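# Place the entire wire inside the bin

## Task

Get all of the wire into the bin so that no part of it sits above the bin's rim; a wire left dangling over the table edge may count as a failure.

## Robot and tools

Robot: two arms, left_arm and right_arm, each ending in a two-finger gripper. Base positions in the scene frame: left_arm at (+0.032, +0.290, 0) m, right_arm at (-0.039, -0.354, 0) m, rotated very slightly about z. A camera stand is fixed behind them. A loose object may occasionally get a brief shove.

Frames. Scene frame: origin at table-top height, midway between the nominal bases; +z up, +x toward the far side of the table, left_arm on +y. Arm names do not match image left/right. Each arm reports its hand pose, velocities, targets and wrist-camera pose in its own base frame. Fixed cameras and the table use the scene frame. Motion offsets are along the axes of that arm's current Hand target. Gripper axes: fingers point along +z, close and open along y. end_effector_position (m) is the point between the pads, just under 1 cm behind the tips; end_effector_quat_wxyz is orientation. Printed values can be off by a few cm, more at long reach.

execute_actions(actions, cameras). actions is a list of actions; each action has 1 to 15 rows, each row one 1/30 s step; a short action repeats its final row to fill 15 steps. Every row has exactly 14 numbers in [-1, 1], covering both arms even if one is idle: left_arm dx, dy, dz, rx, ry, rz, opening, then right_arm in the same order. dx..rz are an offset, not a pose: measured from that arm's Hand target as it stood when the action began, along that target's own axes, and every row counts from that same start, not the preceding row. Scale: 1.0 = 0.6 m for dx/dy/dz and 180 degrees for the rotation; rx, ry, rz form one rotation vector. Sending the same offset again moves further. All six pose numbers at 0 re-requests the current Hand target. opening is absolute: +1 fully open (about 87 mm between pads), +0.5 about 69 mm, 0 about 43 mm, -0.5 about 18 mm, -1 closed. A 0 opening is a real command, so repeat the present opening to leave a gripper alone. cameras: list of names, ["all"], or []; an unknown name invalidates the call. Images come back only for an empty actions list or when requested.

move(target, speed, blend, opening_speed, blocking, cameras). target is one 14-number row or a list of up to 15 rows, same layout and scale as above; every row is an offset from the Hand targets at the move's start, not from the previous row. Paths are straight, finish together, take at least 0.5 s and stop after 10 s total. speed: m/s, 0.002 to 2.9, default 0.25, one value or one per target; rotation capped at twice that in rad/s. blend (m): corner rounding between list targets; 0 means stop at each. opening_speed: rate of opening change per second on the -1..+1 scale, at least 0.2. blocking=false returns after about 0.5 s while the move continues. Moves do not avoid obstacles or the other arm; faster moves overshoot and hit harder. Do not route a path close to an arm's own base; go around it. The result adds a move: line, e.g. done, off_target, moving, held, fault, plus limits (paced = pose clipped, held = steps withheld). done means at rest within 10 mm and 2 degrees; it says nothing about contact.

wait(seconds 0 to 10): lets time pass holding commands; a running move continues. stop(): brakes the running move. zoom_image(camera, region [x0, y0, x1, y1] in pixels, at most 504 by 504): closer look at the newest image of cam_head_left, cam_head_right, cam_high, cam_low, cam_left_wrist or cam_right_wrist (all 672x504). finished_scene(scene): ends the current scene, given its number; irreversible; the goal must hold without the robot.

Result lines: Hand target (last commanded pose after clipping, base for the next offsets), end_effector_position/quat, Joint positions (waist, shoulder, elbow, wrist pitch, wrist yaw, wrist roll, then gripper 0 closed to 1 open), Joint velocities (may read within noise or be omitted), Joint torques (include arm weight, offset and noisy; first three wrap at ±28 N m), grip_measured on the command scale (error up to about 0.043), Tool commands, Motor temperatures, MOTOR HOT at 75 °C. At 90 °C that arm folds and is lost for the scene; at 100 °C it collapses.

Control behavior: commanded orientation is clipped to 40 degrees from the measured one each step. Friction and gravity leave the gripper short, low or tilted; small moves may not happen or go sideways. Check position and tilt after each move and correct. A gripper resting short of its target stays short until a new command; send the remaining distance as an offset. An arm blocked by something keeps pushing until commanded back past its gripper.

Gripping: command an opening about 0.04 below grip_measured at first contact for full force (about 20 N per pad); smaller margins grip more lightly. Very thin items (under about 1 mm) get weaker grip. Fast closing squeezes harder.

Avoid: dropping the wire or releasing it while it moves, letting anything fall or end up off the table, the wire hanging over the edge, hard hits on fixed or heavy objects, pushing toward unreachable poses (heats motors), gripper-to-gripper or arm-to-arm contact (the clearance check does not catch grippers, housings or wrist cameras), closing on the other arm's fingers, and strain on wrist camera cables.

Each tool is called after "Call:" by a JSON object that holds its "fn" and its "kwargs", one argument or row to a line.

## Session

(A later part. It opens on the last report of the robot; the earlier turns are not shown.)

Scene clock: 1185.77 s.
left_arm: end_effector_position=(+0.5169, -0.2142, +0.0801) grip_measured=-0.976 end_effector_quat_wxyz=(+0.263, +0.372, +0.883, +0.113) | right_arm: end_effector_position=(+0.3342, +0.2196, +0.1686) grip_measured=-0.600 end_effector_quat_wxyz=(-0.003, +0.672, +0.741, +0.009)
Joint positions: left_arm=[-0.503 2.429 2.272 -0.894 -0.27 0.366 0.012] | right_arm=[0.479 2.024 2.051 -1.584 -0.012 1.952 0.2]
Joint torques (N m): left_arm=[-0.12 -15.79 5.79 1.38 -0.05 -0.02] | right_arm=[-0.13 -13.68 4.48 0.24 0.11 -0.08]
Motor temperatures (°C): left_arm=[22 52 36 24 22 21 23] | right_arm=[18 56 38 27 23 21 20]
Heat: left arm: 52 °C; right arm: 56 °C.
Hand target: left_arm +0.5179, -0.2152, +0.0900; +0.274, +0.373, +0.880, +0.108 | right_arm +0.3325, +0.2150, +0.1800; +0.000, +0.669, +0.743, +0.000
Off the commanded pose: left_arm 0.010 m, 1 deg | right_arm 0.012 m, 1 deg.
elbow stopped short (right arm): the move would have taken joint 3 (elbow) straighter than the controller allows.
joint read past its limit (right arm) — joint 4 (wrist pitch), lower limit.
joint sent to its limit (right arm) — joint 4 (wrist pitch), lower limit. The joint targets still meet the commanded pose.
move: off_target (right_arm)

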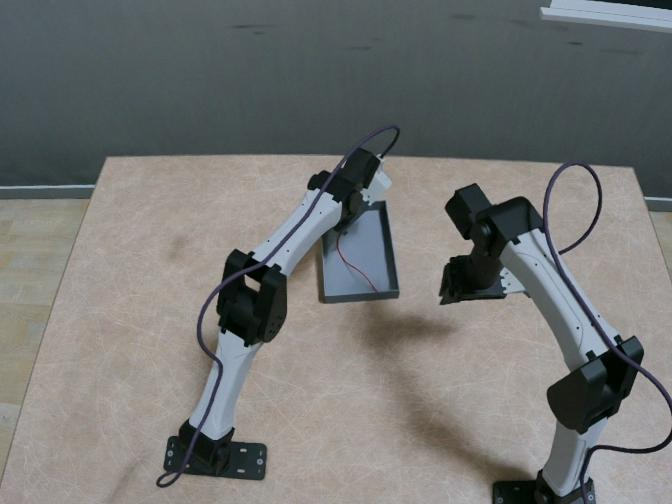

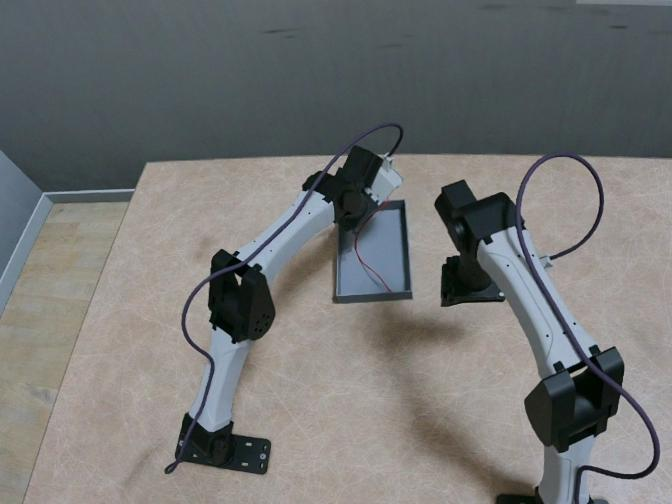

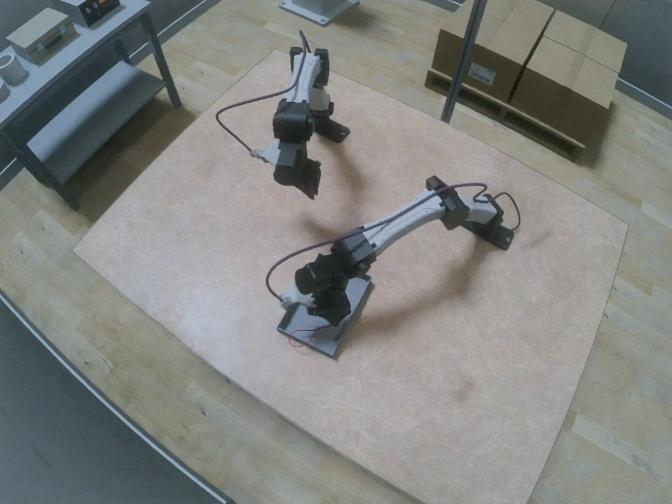

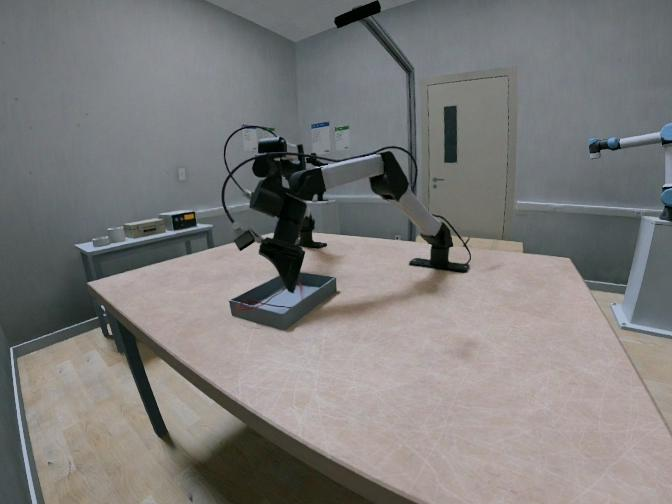

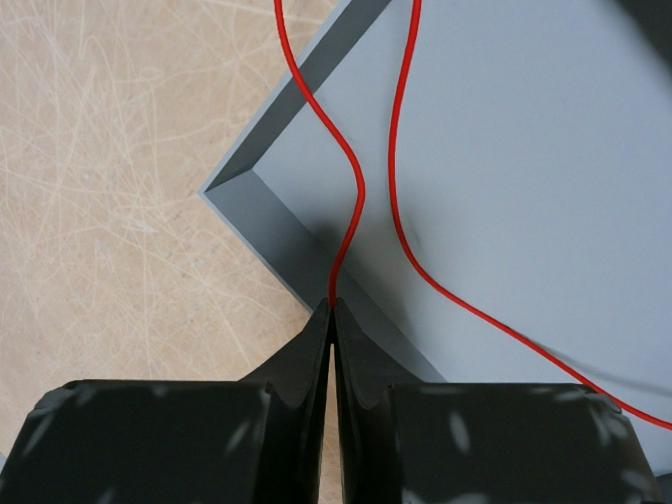

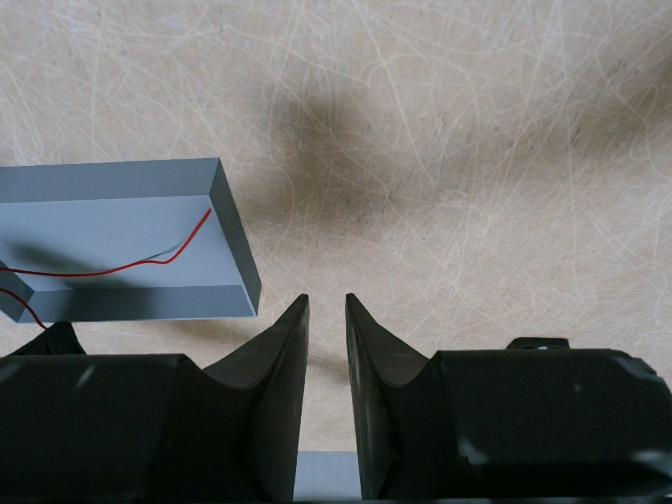

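Call:
{"fn": "move", "kwargs": {
  "target": [-0.056,-0.17,-0.054,0.0272,0.0765,-0.2529,-1,0,0,0,0,0,0,-0.6],
  "speed": 0.12,
  "cameras": ["cam_head_left","cam_high","cam_low","cam_left_wrist","cam_right_wrist"]
}}

Call:
{"fn": "zoom_image", "kwargs": {
  "camera": "cam_high",
  "region": [260, 230, 400, 370]
}}

Call:
{"fn": "zoom_image", "kwargs": {
  "camera": "cam_low",
  "region": [220, 250, 360, 340]
}}

Scene clock: 1203.13 s.
left_arm: end_effector_position=(+0.4617, -0.3050, +0.0909) grip_measured=-0.976 end_effector_quat_wxyz=(+0.224, -0.001, +0.974, -0.027) | right_arm: end_effector_position=(+0.3342, +0.2196, +0.1686) grip_measured=-0.600 end_effector_quat_wxyz=(-0.003, +0.671, +0.741, +0.009)
Joint positions: left_arm=[-0.61 2.671 2.846 -1.338 -0.209 -0.569 0.012] | right_arm=[0.479 2.024 2.051 -1.584 -0.012 1.951 0.2]
Joint torques (N m): left_arm=[-1.13 -12.97 7.57 0.93 -0.09 -0.15] | right_arm=[-0.13 -13.74 4.48 0.24 0.1 -0.05]
Motor temperatures (°C): left_arm=[22 54 36 24 22 21 23] | right_arm=[18 57 37 26 23 21 20]
Heat: left arm: 54 °C; right arm: 57 °C.
Hand target: left_arm +0.4580, -0.3102, +0.0900; +0.174, +0.000, +0.985, +0.000 | right_arm +0.3325, +0.2150, +0.1800; +0.000, +0.669, +0.743, +0.000
Off the commanded pose: left_arm 0.006 m, 7 deg | right_arm 0.012 m, 1 deg.
elbow stopped short (left arm): the move would have taken joint 3 (elbow) straighter than the controller allows.
joint read past its limit (right arm) — joint 4 (wrist pitch), lower limit.
joint sent to its limit (right arm) — joint 4 (wrist pitch), lower limit. The joint targets still meet the commanded pose.
move: off_target (left_arm, right_arm)
Images, in order (width x height): cam_head_left 672x504, cam_high 672x504, cam_low 672x504, cam_left_wrist 672x504, cam_right_wrist 672x504.

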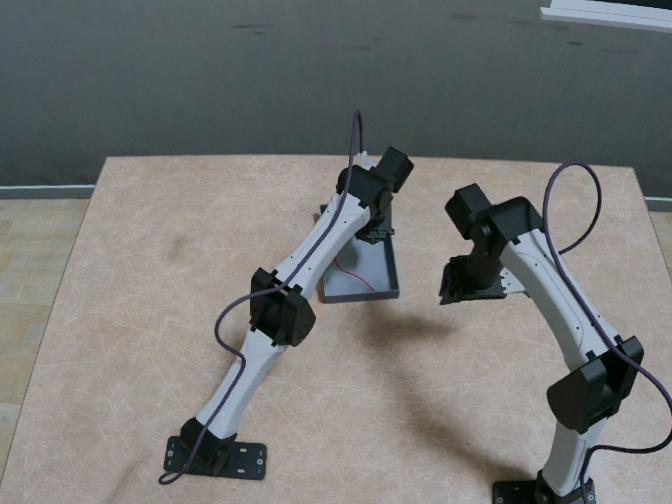

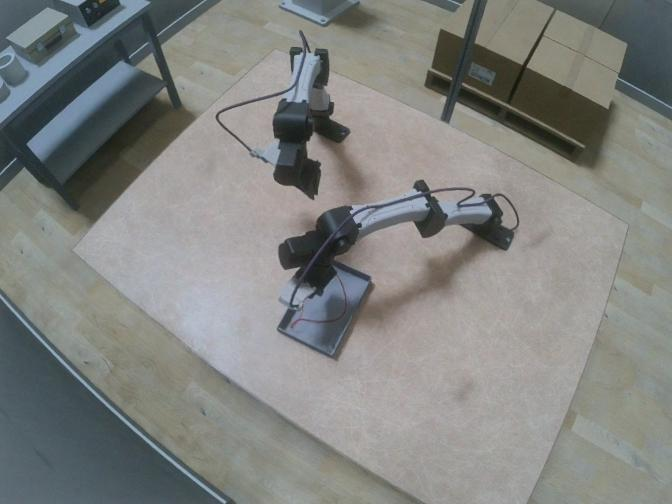

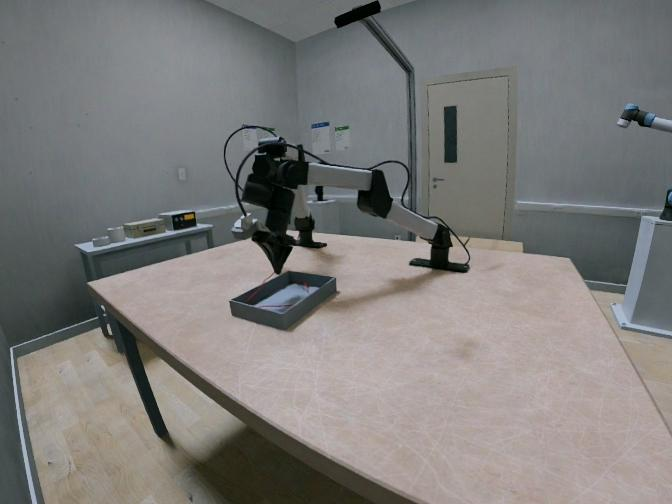

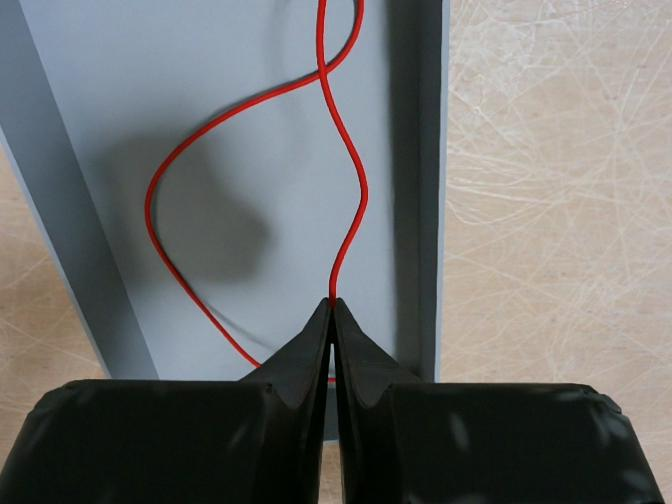

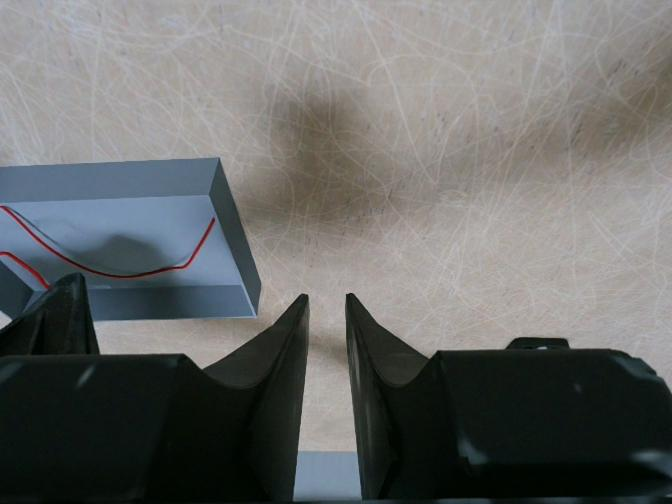

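Scaled by 3.600.

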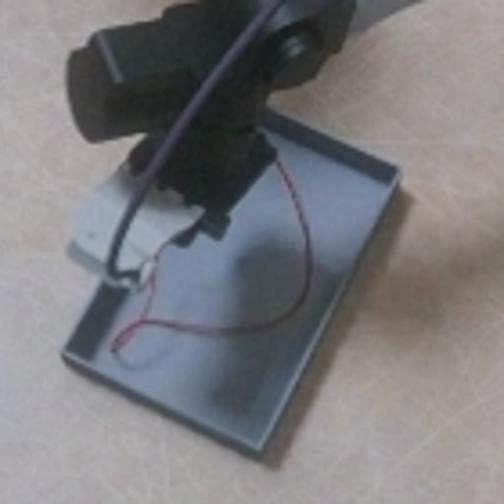

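Scaled by 3.600.

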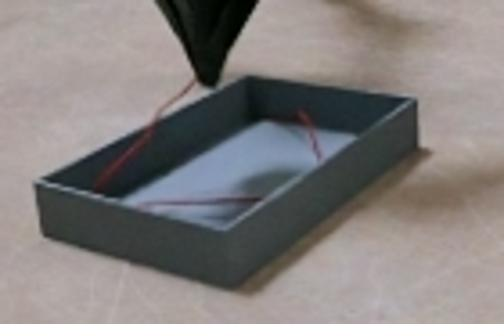

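Call:
{"fn": "move", "kwargs": {
  "target": [0.082,-0.017,0.103,0,0,0,-1,0,0,0,0,0,0,-0.6],
  "speed": 0.1,
  "cameras": ["cam_head_left","cam_high","cam_low","cam_left_wrist","cam_right_wrist"]
}}

Call:
{"fn": "zoom_image", "kwargs": {
  "camera": "cam_high",
  "region": [260, 230, 400, 370]
}}

Call:
{"fn": "zoom_image", "kwargs": {
  "camera": "cam_low",
  "region": [220, 250, 360, 340]
}}

Scene clock: 1214.20 s.
left_arm: end_effector_position=(+0.4366, -0.3162, +0.0242) grip_measured=-0.976 end_effector_quat_wxyz=(+0.178, +0.000, +0.984, +0.000) | right_arm: end_effector_position=(+0.3342, +0.2196, +0.1686) grip_measured=-0.600 end_effector_quat_wxyz=(-0.003, +0.671, +0.741, +0.009)
Joint positions: left_arm=[-0.652 2.627 2.509 -1.165 -0.214 -0.621 0.012] | right_arm=[0.479 2.024 2.051 -1.584 -0.012 1.951 0.2]
Joint torques (N m): left_arm=[-1.14 -13.6 3.96 1.12 -0.18 -0.21] | right_arm=[-0.1 -13.74 4.45 0.24 0.11 -0.05]
Motor temperatures (°C): left_arm=[22 54 37 23 22 21 23] | right_arm=[18 57 36 26 23 21 20]
Heat: left arm: 54 °C; right arm: 57 °C.
Hand target: left_arm +0.4331, -0.3202, +0.0151; +0.174, +0.000, +0.985, +0.000 | right_arm +0.3325, +0.2150, +0.1800; +0.000, +0.669, +0.743, +0.000
Off the commanded pose: left_arm 0.011 m, 0 deg | right_arm 0.012 m, 1 deg.
joint read past its limit (right arm) — joint 4 (wrist pitch), lower limit.
joint sent to its limit (right arm) — joint 4 (wrist pitch), lower limit. The joint targets still meet the commanded pose.
move: off_target (left_arm, right_arm)
Images, in order (width x height): cam_head_left 672x504, cam_high 672x504, cam_low 672x504, cam_left_wrist 672x504, cam_right_wrist 672x504.

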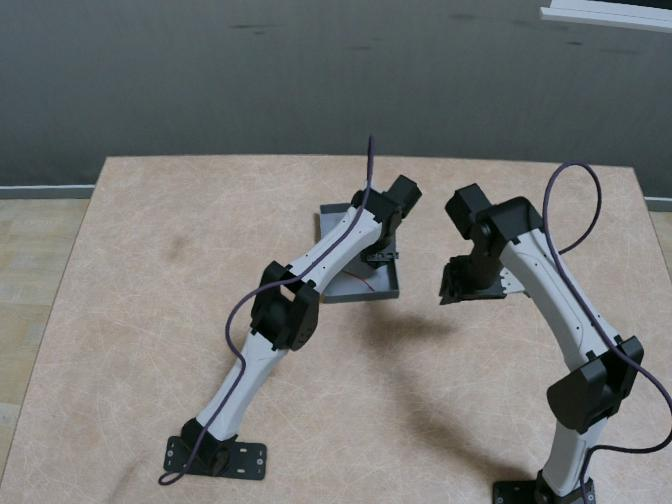

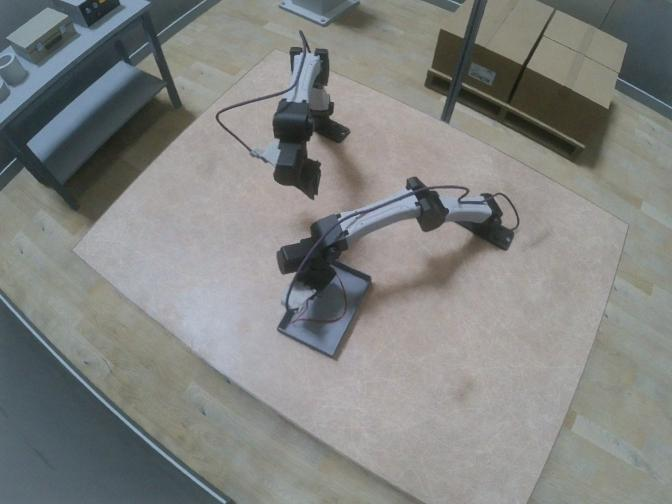

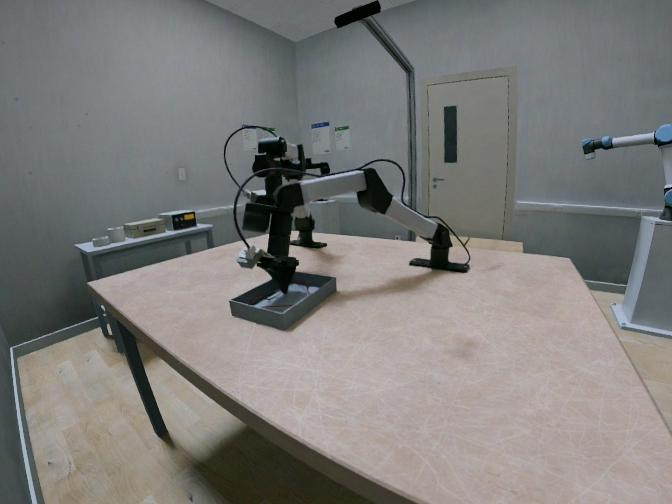

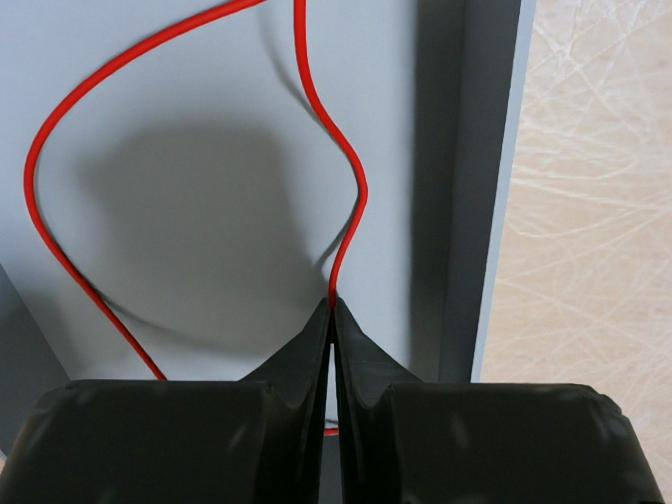

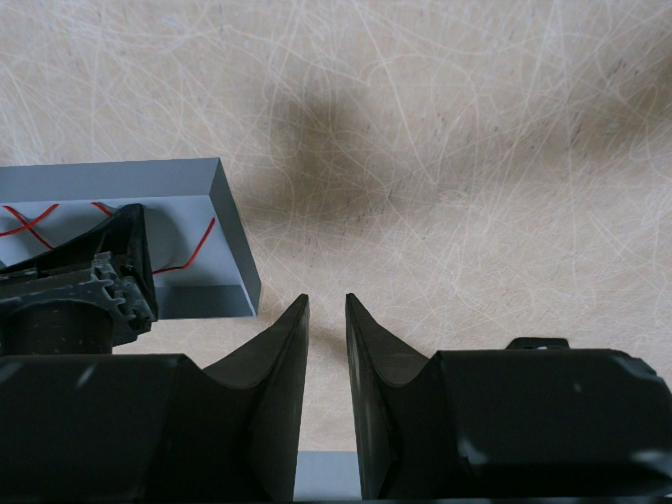

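Scaled by 3.600.

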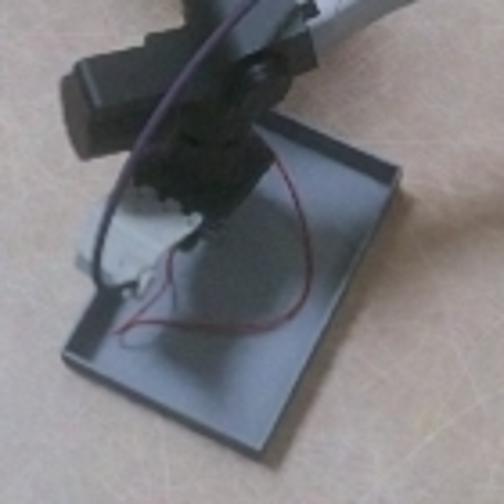

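Scaled by 3.600.

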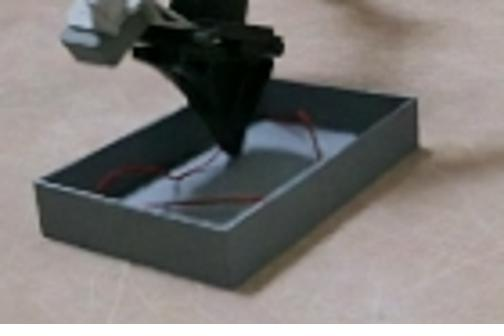

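Call:
{"fn": "move", "kwargs": {
  "target": [0,0,0.01,0,0,0,-1,0,0,0,0,0,0,-0.6],
  "speed": 0.05,
  "cameras": ["cam_left_wrist"]
}}

Scene clock: 1220.07 s.
left_arm: end_effector_position=(+0.4367, -0.3162, +0.0238) grip_measured=-0.976 end_effector_quat_wxyz=(+0.178, +0.000, +0.984, +0.000) | right_arm: end_effector_position=(+0.3342, +0.2196, +0.1686) grip_measured=-0.600 end_effector_quat_wxyz=(-0.003, +0.671, +0.741, +0.009)
Joint positions: left_arm=[-0.652 2.626 2.504 -1.161 -0.214 -0.621 0.012] | right_arm=[0.479 2.024 2.051 -1.584 -0.012 1.951 0.2]
Joint torques (N m): left_arm=[-0.87 -12.78 3.86 1.27 -0.21 -0.17] | right_arm=[-0.09 -13.76 4.48 0.25 0.11 -0.05]
Motor temperatures (°C): left_arm=[22 55 37 23 22 21 23] | right_arm=[18 57 36 26 23 21 20]
Heat: left arm: 55 °C; right arm: 57 °C.
Hand target: left_arm +0.4351, -0.3201, +0.0094; +0.174, +0.000, +0.985, +0.001 | right_arm +0.3325, +0.2150, +0.1800; +0.000, +0.669, +0.743, +0.000
Off the commanded pose: left_arm 0.015 m, 0 deg | right_arm 0.012 m, 1 deg.
joint read past its limit (right arm) — joint 4 (wrist pitch), lower limit.
joint sent to its limit (right arm) — joint 4 (wrist pitch), lower limit. The joint targets still meet the commanded pose.
move: off_target (left_arm, right_arm)
Images, in order (width x height): cam_left_wrist 672x504.

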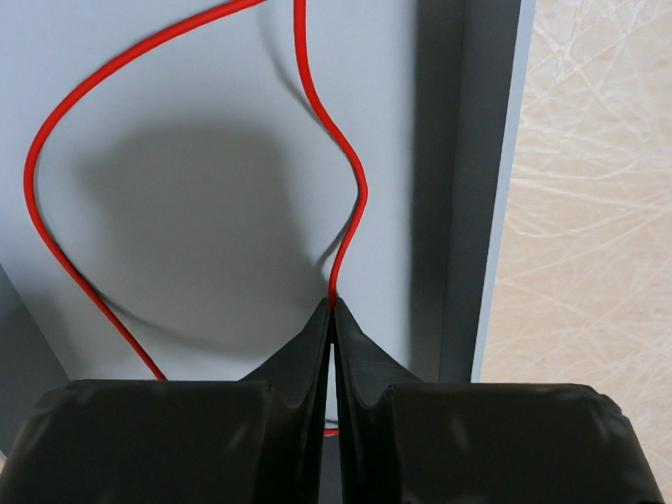

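Call:
{"fn": "move", "kwargs": {
  "target": [0,0,0.012,0,0,0,-1,0,0,0,0,0,0,-0.6],
  "speed": 0.05
}}

Scene clock: 1223.43 s.
left_arm: end_effector_position=(+0.4369, -0.3164, +0.0234) grip_measured=-0.976 end_effector_quat_wxyz=(+0.179, +0.000, +0.984, +0.000) | right_arm: end_effector_position=(+0.3342, +0.2196, +0.1686) grip_measured=-0.600 end_effector_quat_wxyz=(-0.003, +0.671, +0.741, +0.009)
Joint positions: left_arm=[-0.652 2.624 2.5 -1.156 -0.214 -0.621 0.012] | right_arm=[0.479 2.024 2.051 -1.584 -0.012 1.951 0.2]
Joint torques (N m): left_arm=[-0.66 -11.78 3.4 1.4 -0.18 -0.13] | right_arm=[-0.12 -13.75 4.48 0.25 0.1 -0.05]
Motor temperatures (°C): left_arm=[22 55 37 23 22 21 23] | right_arm=[18 57 36 26 23 21 20]
Heat: left arm: 55 °C; right arm: 57 °C.
Hand target: left_arm +0.4377, -0.3202, +0.0027; +0.174, +0.000, +0.985, +0.000 | right_arm +0.3325, +0.2150, +0.1800; +0.000, +0.669, +0.743, +0.000
Off the commanded pose: left_arm 0.021 m, 1 deg | right_arm 0.012 m, 1 deg.
joint read past its limit (right arm) — joint 4 (wrist pitch), lower limit.
joint sent to its limit (right arm) — joint 4 (wrist pitch), lower limit. The joint targets still meet the commanded pose.
move: off_target (left_arm, right_arm)

Call:
{"fn": "move", "kwargs": {
  "target": [0,0,-0.016,0,0,0,-0.6,0,0,0,0,0,0,-0.6],
  "speed": 0.05,
  "opening_speed": 0.3,
  "cameras": ["cam_head_left","cam_high","cam_low","cam_left_wrist","cam_right_wrist"]
}}

Call:
{"fn": "zoom_image", "kwargs": {
  "camera": "cam_low",
  "region": [220, 250, 360, 340]
}}

Scene clock: 1229.67 s.
left_arm: end_effector_position=(+0.4390, -0.3181, +0.0242) grip_measured=-0.601 end_effector_quat_wxyz=(+0.183, -0.001, +0.983, -0.004) | right_arm: end_effector_position=(+0.3342, +0.2196, +0.1686) grip_measured=-0.600 end_effector_quat_wxyz=(-0.003, +0.671, +0.741, +0.009)
Joint positions: left_arm=[-0.652 2.622 2.497 -1.143 -0.214 -0.621 0.2] | right_arm=[0.479 2.024 2.051 -1.584 -0.012 1.951 0.2]
Joint torques (N m): left_arm=[-1.06 -12.86 4.46 1.05 -0.17 -0.16] | right_arm=[-0.1 -13.75 4.45 0.24 0.11 -0.05]
Motor temperatures (°C): left_arm=[22 55 36 24 22 21 23] | right_arm=[18 57 35 26 23 21 20]
Heat: left arm: 55 °C; right arm: 57 °C.
Hand target: left_arm +0.4344, -0.3202, +0.0117; +0.174, +0.000, +0.985, +0.000 | right_arm +0.3325, +0.2150, +0.1800; +0.000, +0.669, +0.743, +0.000
Off the commanded pose: left_arm 0.013 m, 1 deg | right_arm 0.012 m, 1 deg.
joint read past its limit (right arm) — joint 4 (wrist pitch), lower limit.
joint sent to its limit (right arm) — joint 4 (wrist pitch), lower limit. The joint targets still meet the commanded pose.
move: off_target (left_arm, right_arm)
Images, in order (width x height): cam_head_left 672x504, cam_high 672x504, cam_low 672x504, cam_left_wrist 672x504, cam_right_wrist 672x504.

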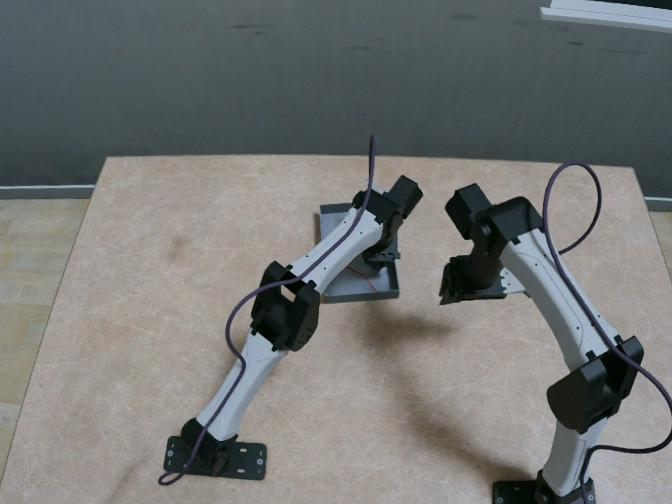

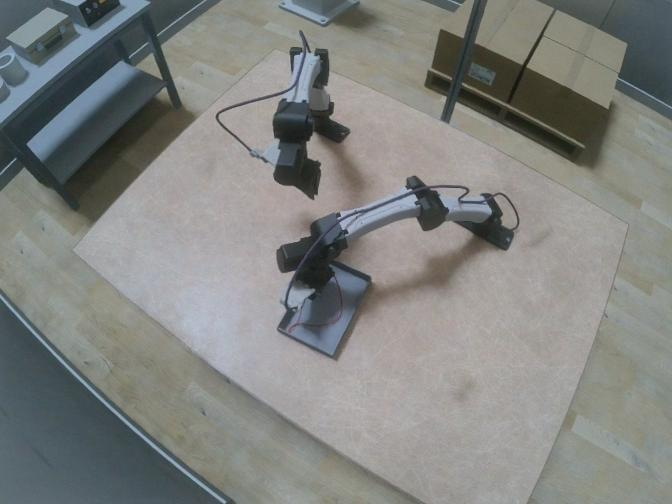

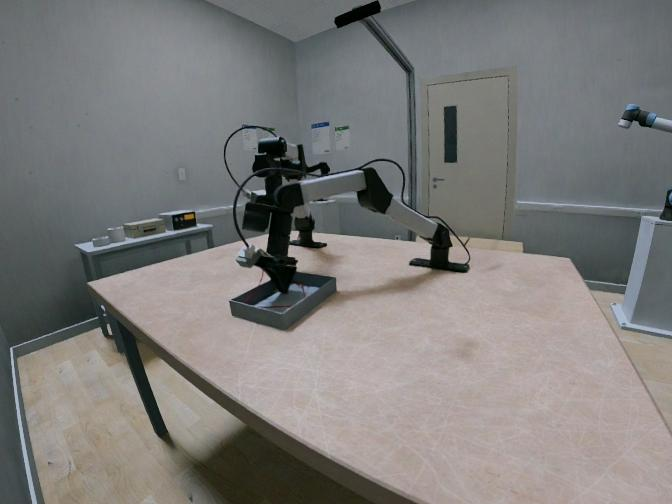

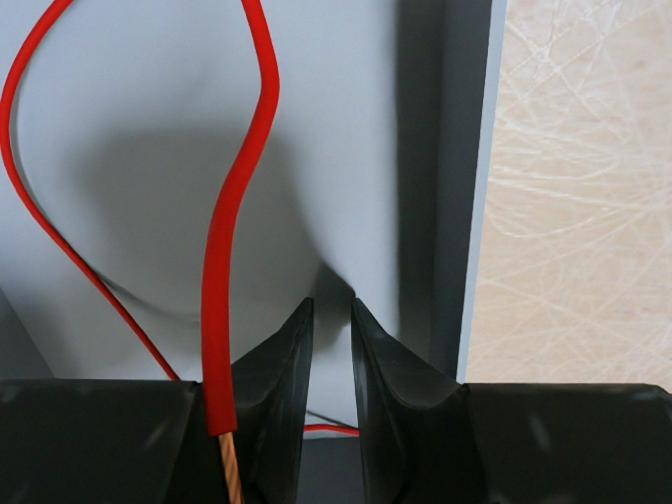

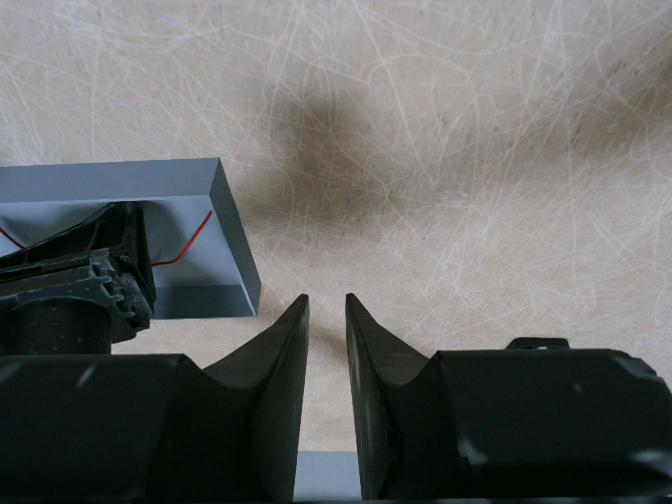

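Scaled by 3.600.

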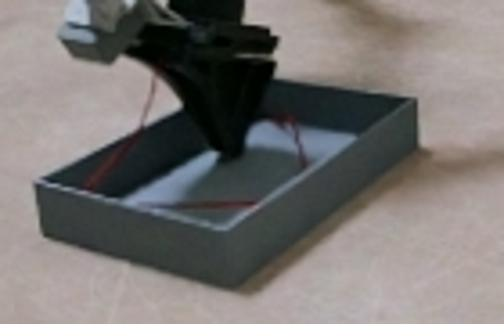

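Call:
{"fn": "move", "kwargs": {
  "target": [0,0,-0.2,0,0,0,-0.6,0,0,0,0,0,0,-0.6],
  "speed": 0.12,
  "cameras": ["cam_head_left","cam_head_right","cam_high","cam_low","cam_left_wrist","cam_right_wrist"]
}}

Call:
{"fn": "zoom_image", "kwargs": {
  "camera": "cam_low",
  "region": [220, 250, 360, 340]
}}

Call:
{"fn": "zoom_image", "kwargs": {
  "camera": "cam_high",
  "region": [260, 230, 400, 370]
}}

Scene clock: 1238.80 s.
left_arm: end_effector_position=(+0.3950, -0.3188, +0.1283) grip_measured=-0.600 end_effector_quat_wxyz=(+0.185, +0.000, +0.983, -0.012) | right_arm: end_effector_position=(+0.3342, +0.2196, +0.1686) grip_measured=-0.600 end_effector_quat_wxyz=(-0.003, +0.671, +0.741, +0.009)
Joint positions: left_arm=[-0.704 2.578 2.848 -1.536 -0.219 -0.671 0.2] | right_arm=[0.479 2.024 2.051 -1.584 -0.012 1.951 0.2]
Joint torques (N m): left_arm=[-0.96 -11.62 7.05 0.77 -0.28 -0.13] | right_arm=[-0.16 -13.72 4.46 0.24 0.11 -0.05]
Motor temperatures (°C): left_arm=[22 57 36 24 22 21 23] | right_arm=[18 57 35 26 23 21 19]
Heat: left arm: 57 °C; right arm: 57 °C.
Hand target: left_arm +0.3932, -0.3203, +0.1245; +0.174, +0.000, +0.985, +0.000 | right_arm +0.3325, +0.2150, +0.1800; +0.000, +0.669, +0.743, +0.000
Off the commanded pose: left_arm 0.005 m, 2 deg | right_arm 0.012 m, 1 deg.
elbow stopped short (left arm): the move would have taken joint 3 (elbow) straighter than the controller allows.
joint read past its limit (right arm) — joint 4 (wrist pitch), lower limit.
joint sent to its limit (right arm) — joint 4 (wrist pitch), lower limit. The joint targets still meet the commanded pose.
move: off_target (right_arm)

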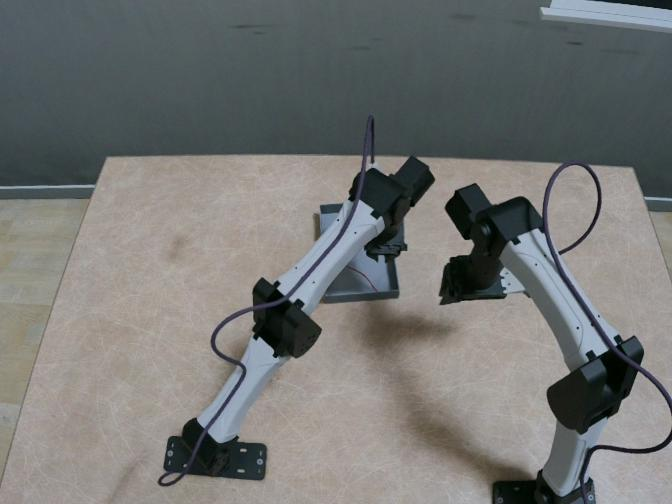

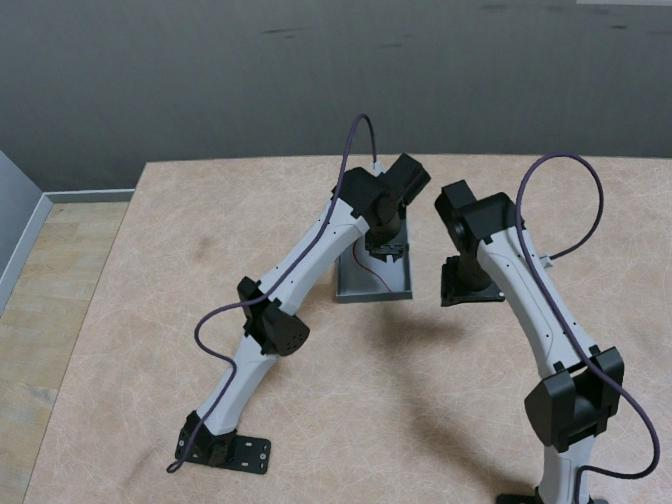

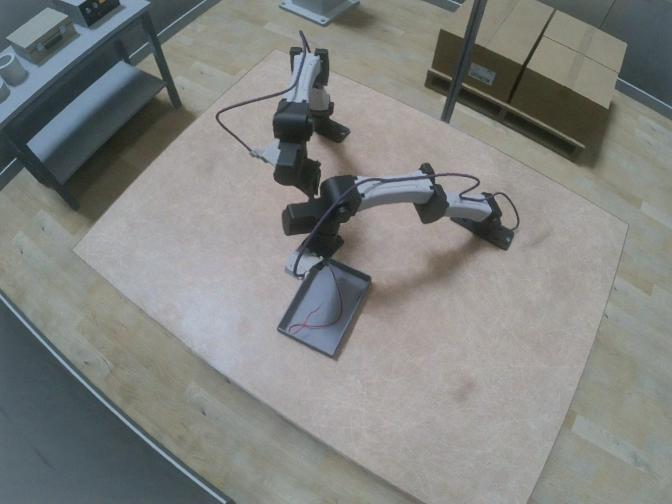

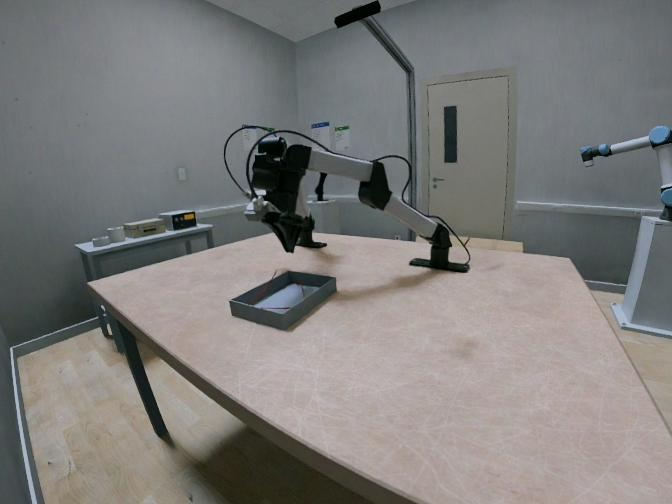

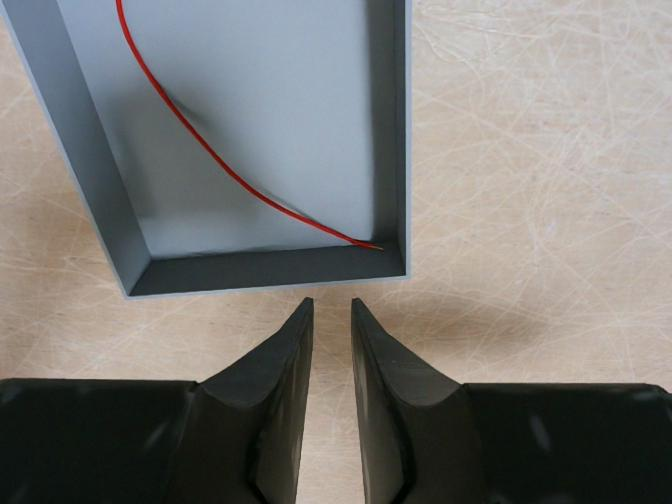

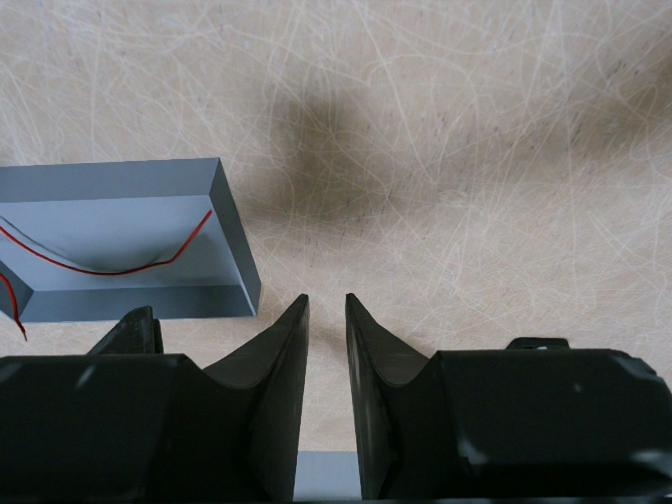

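Scaled by 3.600.

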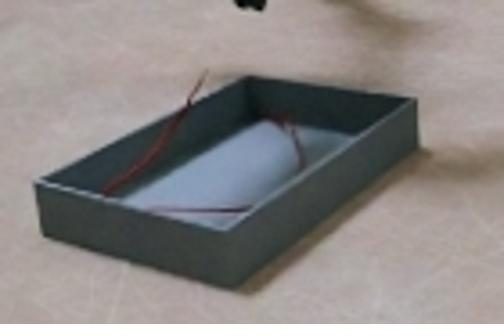

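Scaled by 3.600.

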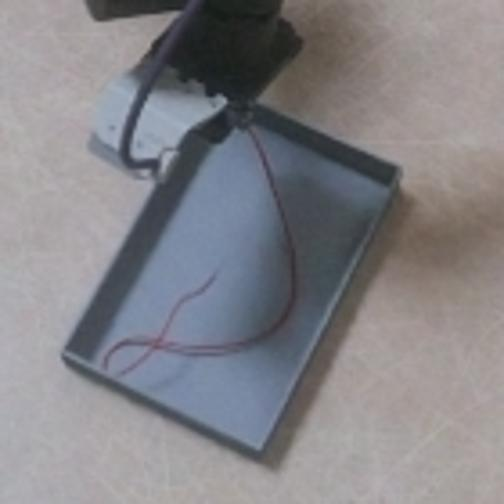

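Call:
{"fn": "move", "kwargs": {
  "target": [-0.138,0.033,-0.013,0.0285,0,0.0783,0,0,0,0,0,0,0,-0.6],
  "speed": 0.2,
  "opening_speed": 1,
  "cameras": ["cam_head_left","cam_high","cam_left_wrist","cam_right_wrist"]
}}

Call:
{"fn": "zoom_image", "kwargs": {
  "camera": "cam_high",
  "region": [260, 230, 400, 370]
}}

Scene clock: 1298.93 s.
left_arm: end_effector_position=(+0.4646, -0.2976, +0.1405) grip_measured=+0.000 end_effector_quat_wxyz=(+0.254, +0.124, +0.958, -0.057) | right_arm: end_effector_position=(+0.3342, +0.2196, +0.1686) grip_measured=-0.600 end_effector_quat_wxyz=(-0.003, +0.671, +0.741, +0.009)
Joint positions: left_arm=[-0.585 2.578 2.848 -1.325 -0.117 -0.297 0.5] | right_arm=[0.479 2.024 2.051 -1.584 -0.012 1.951 0.2]
Joint torques (N m): left_arm=[-0.23 -15.86 7.32 1.39 -0.03 -0.01] | right_arm=[-0.08 -13.72 4.48 0.24 0.11 -0.05]
Motor temperatures (°C): left_arm=[22 58 39 23 22 21 22] | right_arm=[18 58 34 25 23 21 19]
Heat: left arm: 58 °C; right arm: 58 °C.
Hand target: left_arm +0.4682, -0.3005, +0.1603; +0.173, +0.128, +0.976, -0.022 | right_arm +0.3325, +0.2150, +0.1800; +0.000, +0.669, +0.743, +0.000
Off the commanded pose: left_arm 0.020 m, 10 deg | right_arm 0.012 m, 1 deg.
elbow stopped short (left arm): the move would have taken joint 3 (elbow) straighter than the controller allows.
joint read past its limit (right arm) — joint 4 (wrist pitch), lower limit.
joint sent to its limit (right arm) — joint 4 (wrist pitch), lower limit. The joint targets still meet the commanded pose.
move: off_target (left_arm, right_arm)
Images, in order (width x height): cam_head_left 672x504, cam_high 672x504, cam_left_wrist 672x504, cam_right_wrist 672x504.

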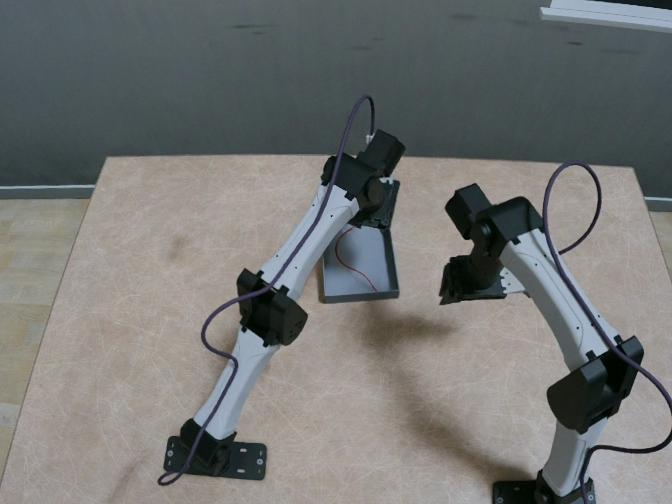

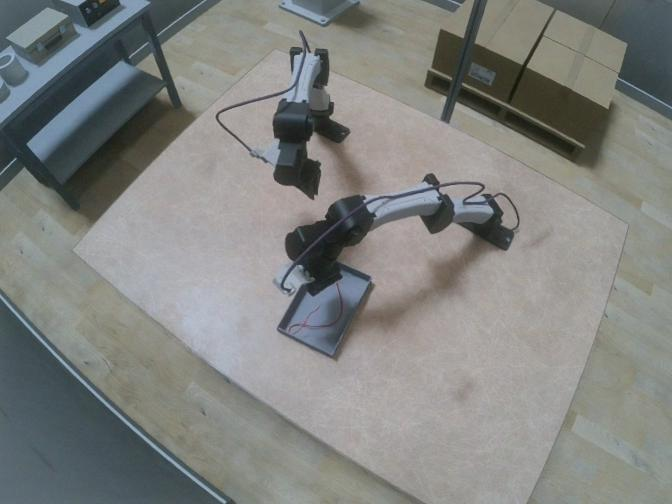

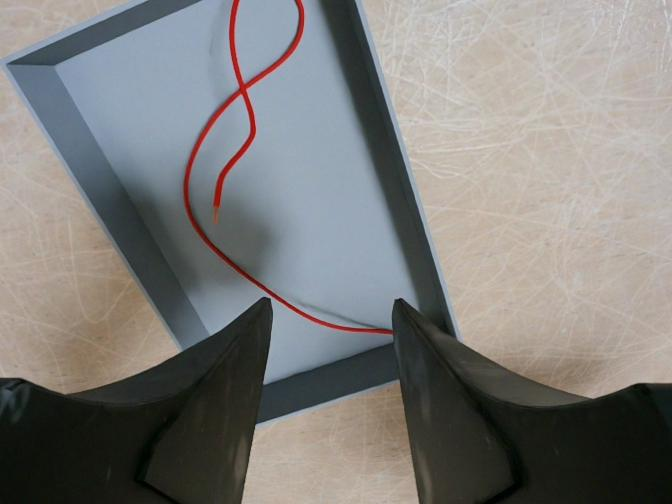

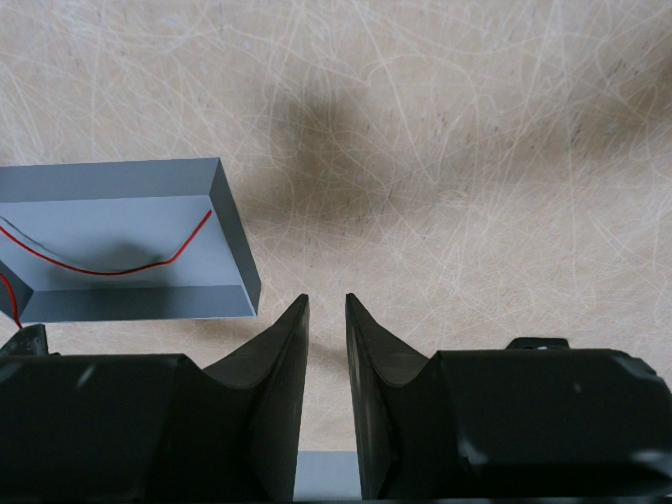

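Scaled by 3.600.

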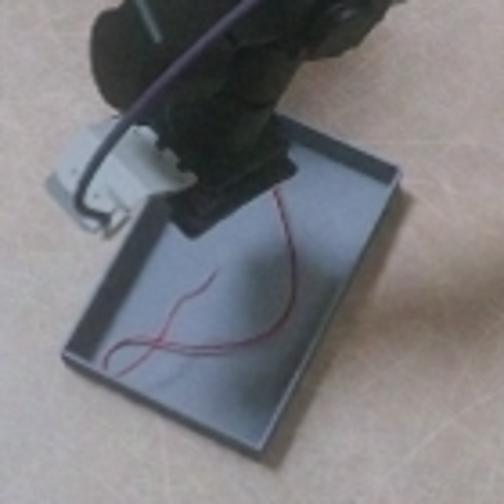

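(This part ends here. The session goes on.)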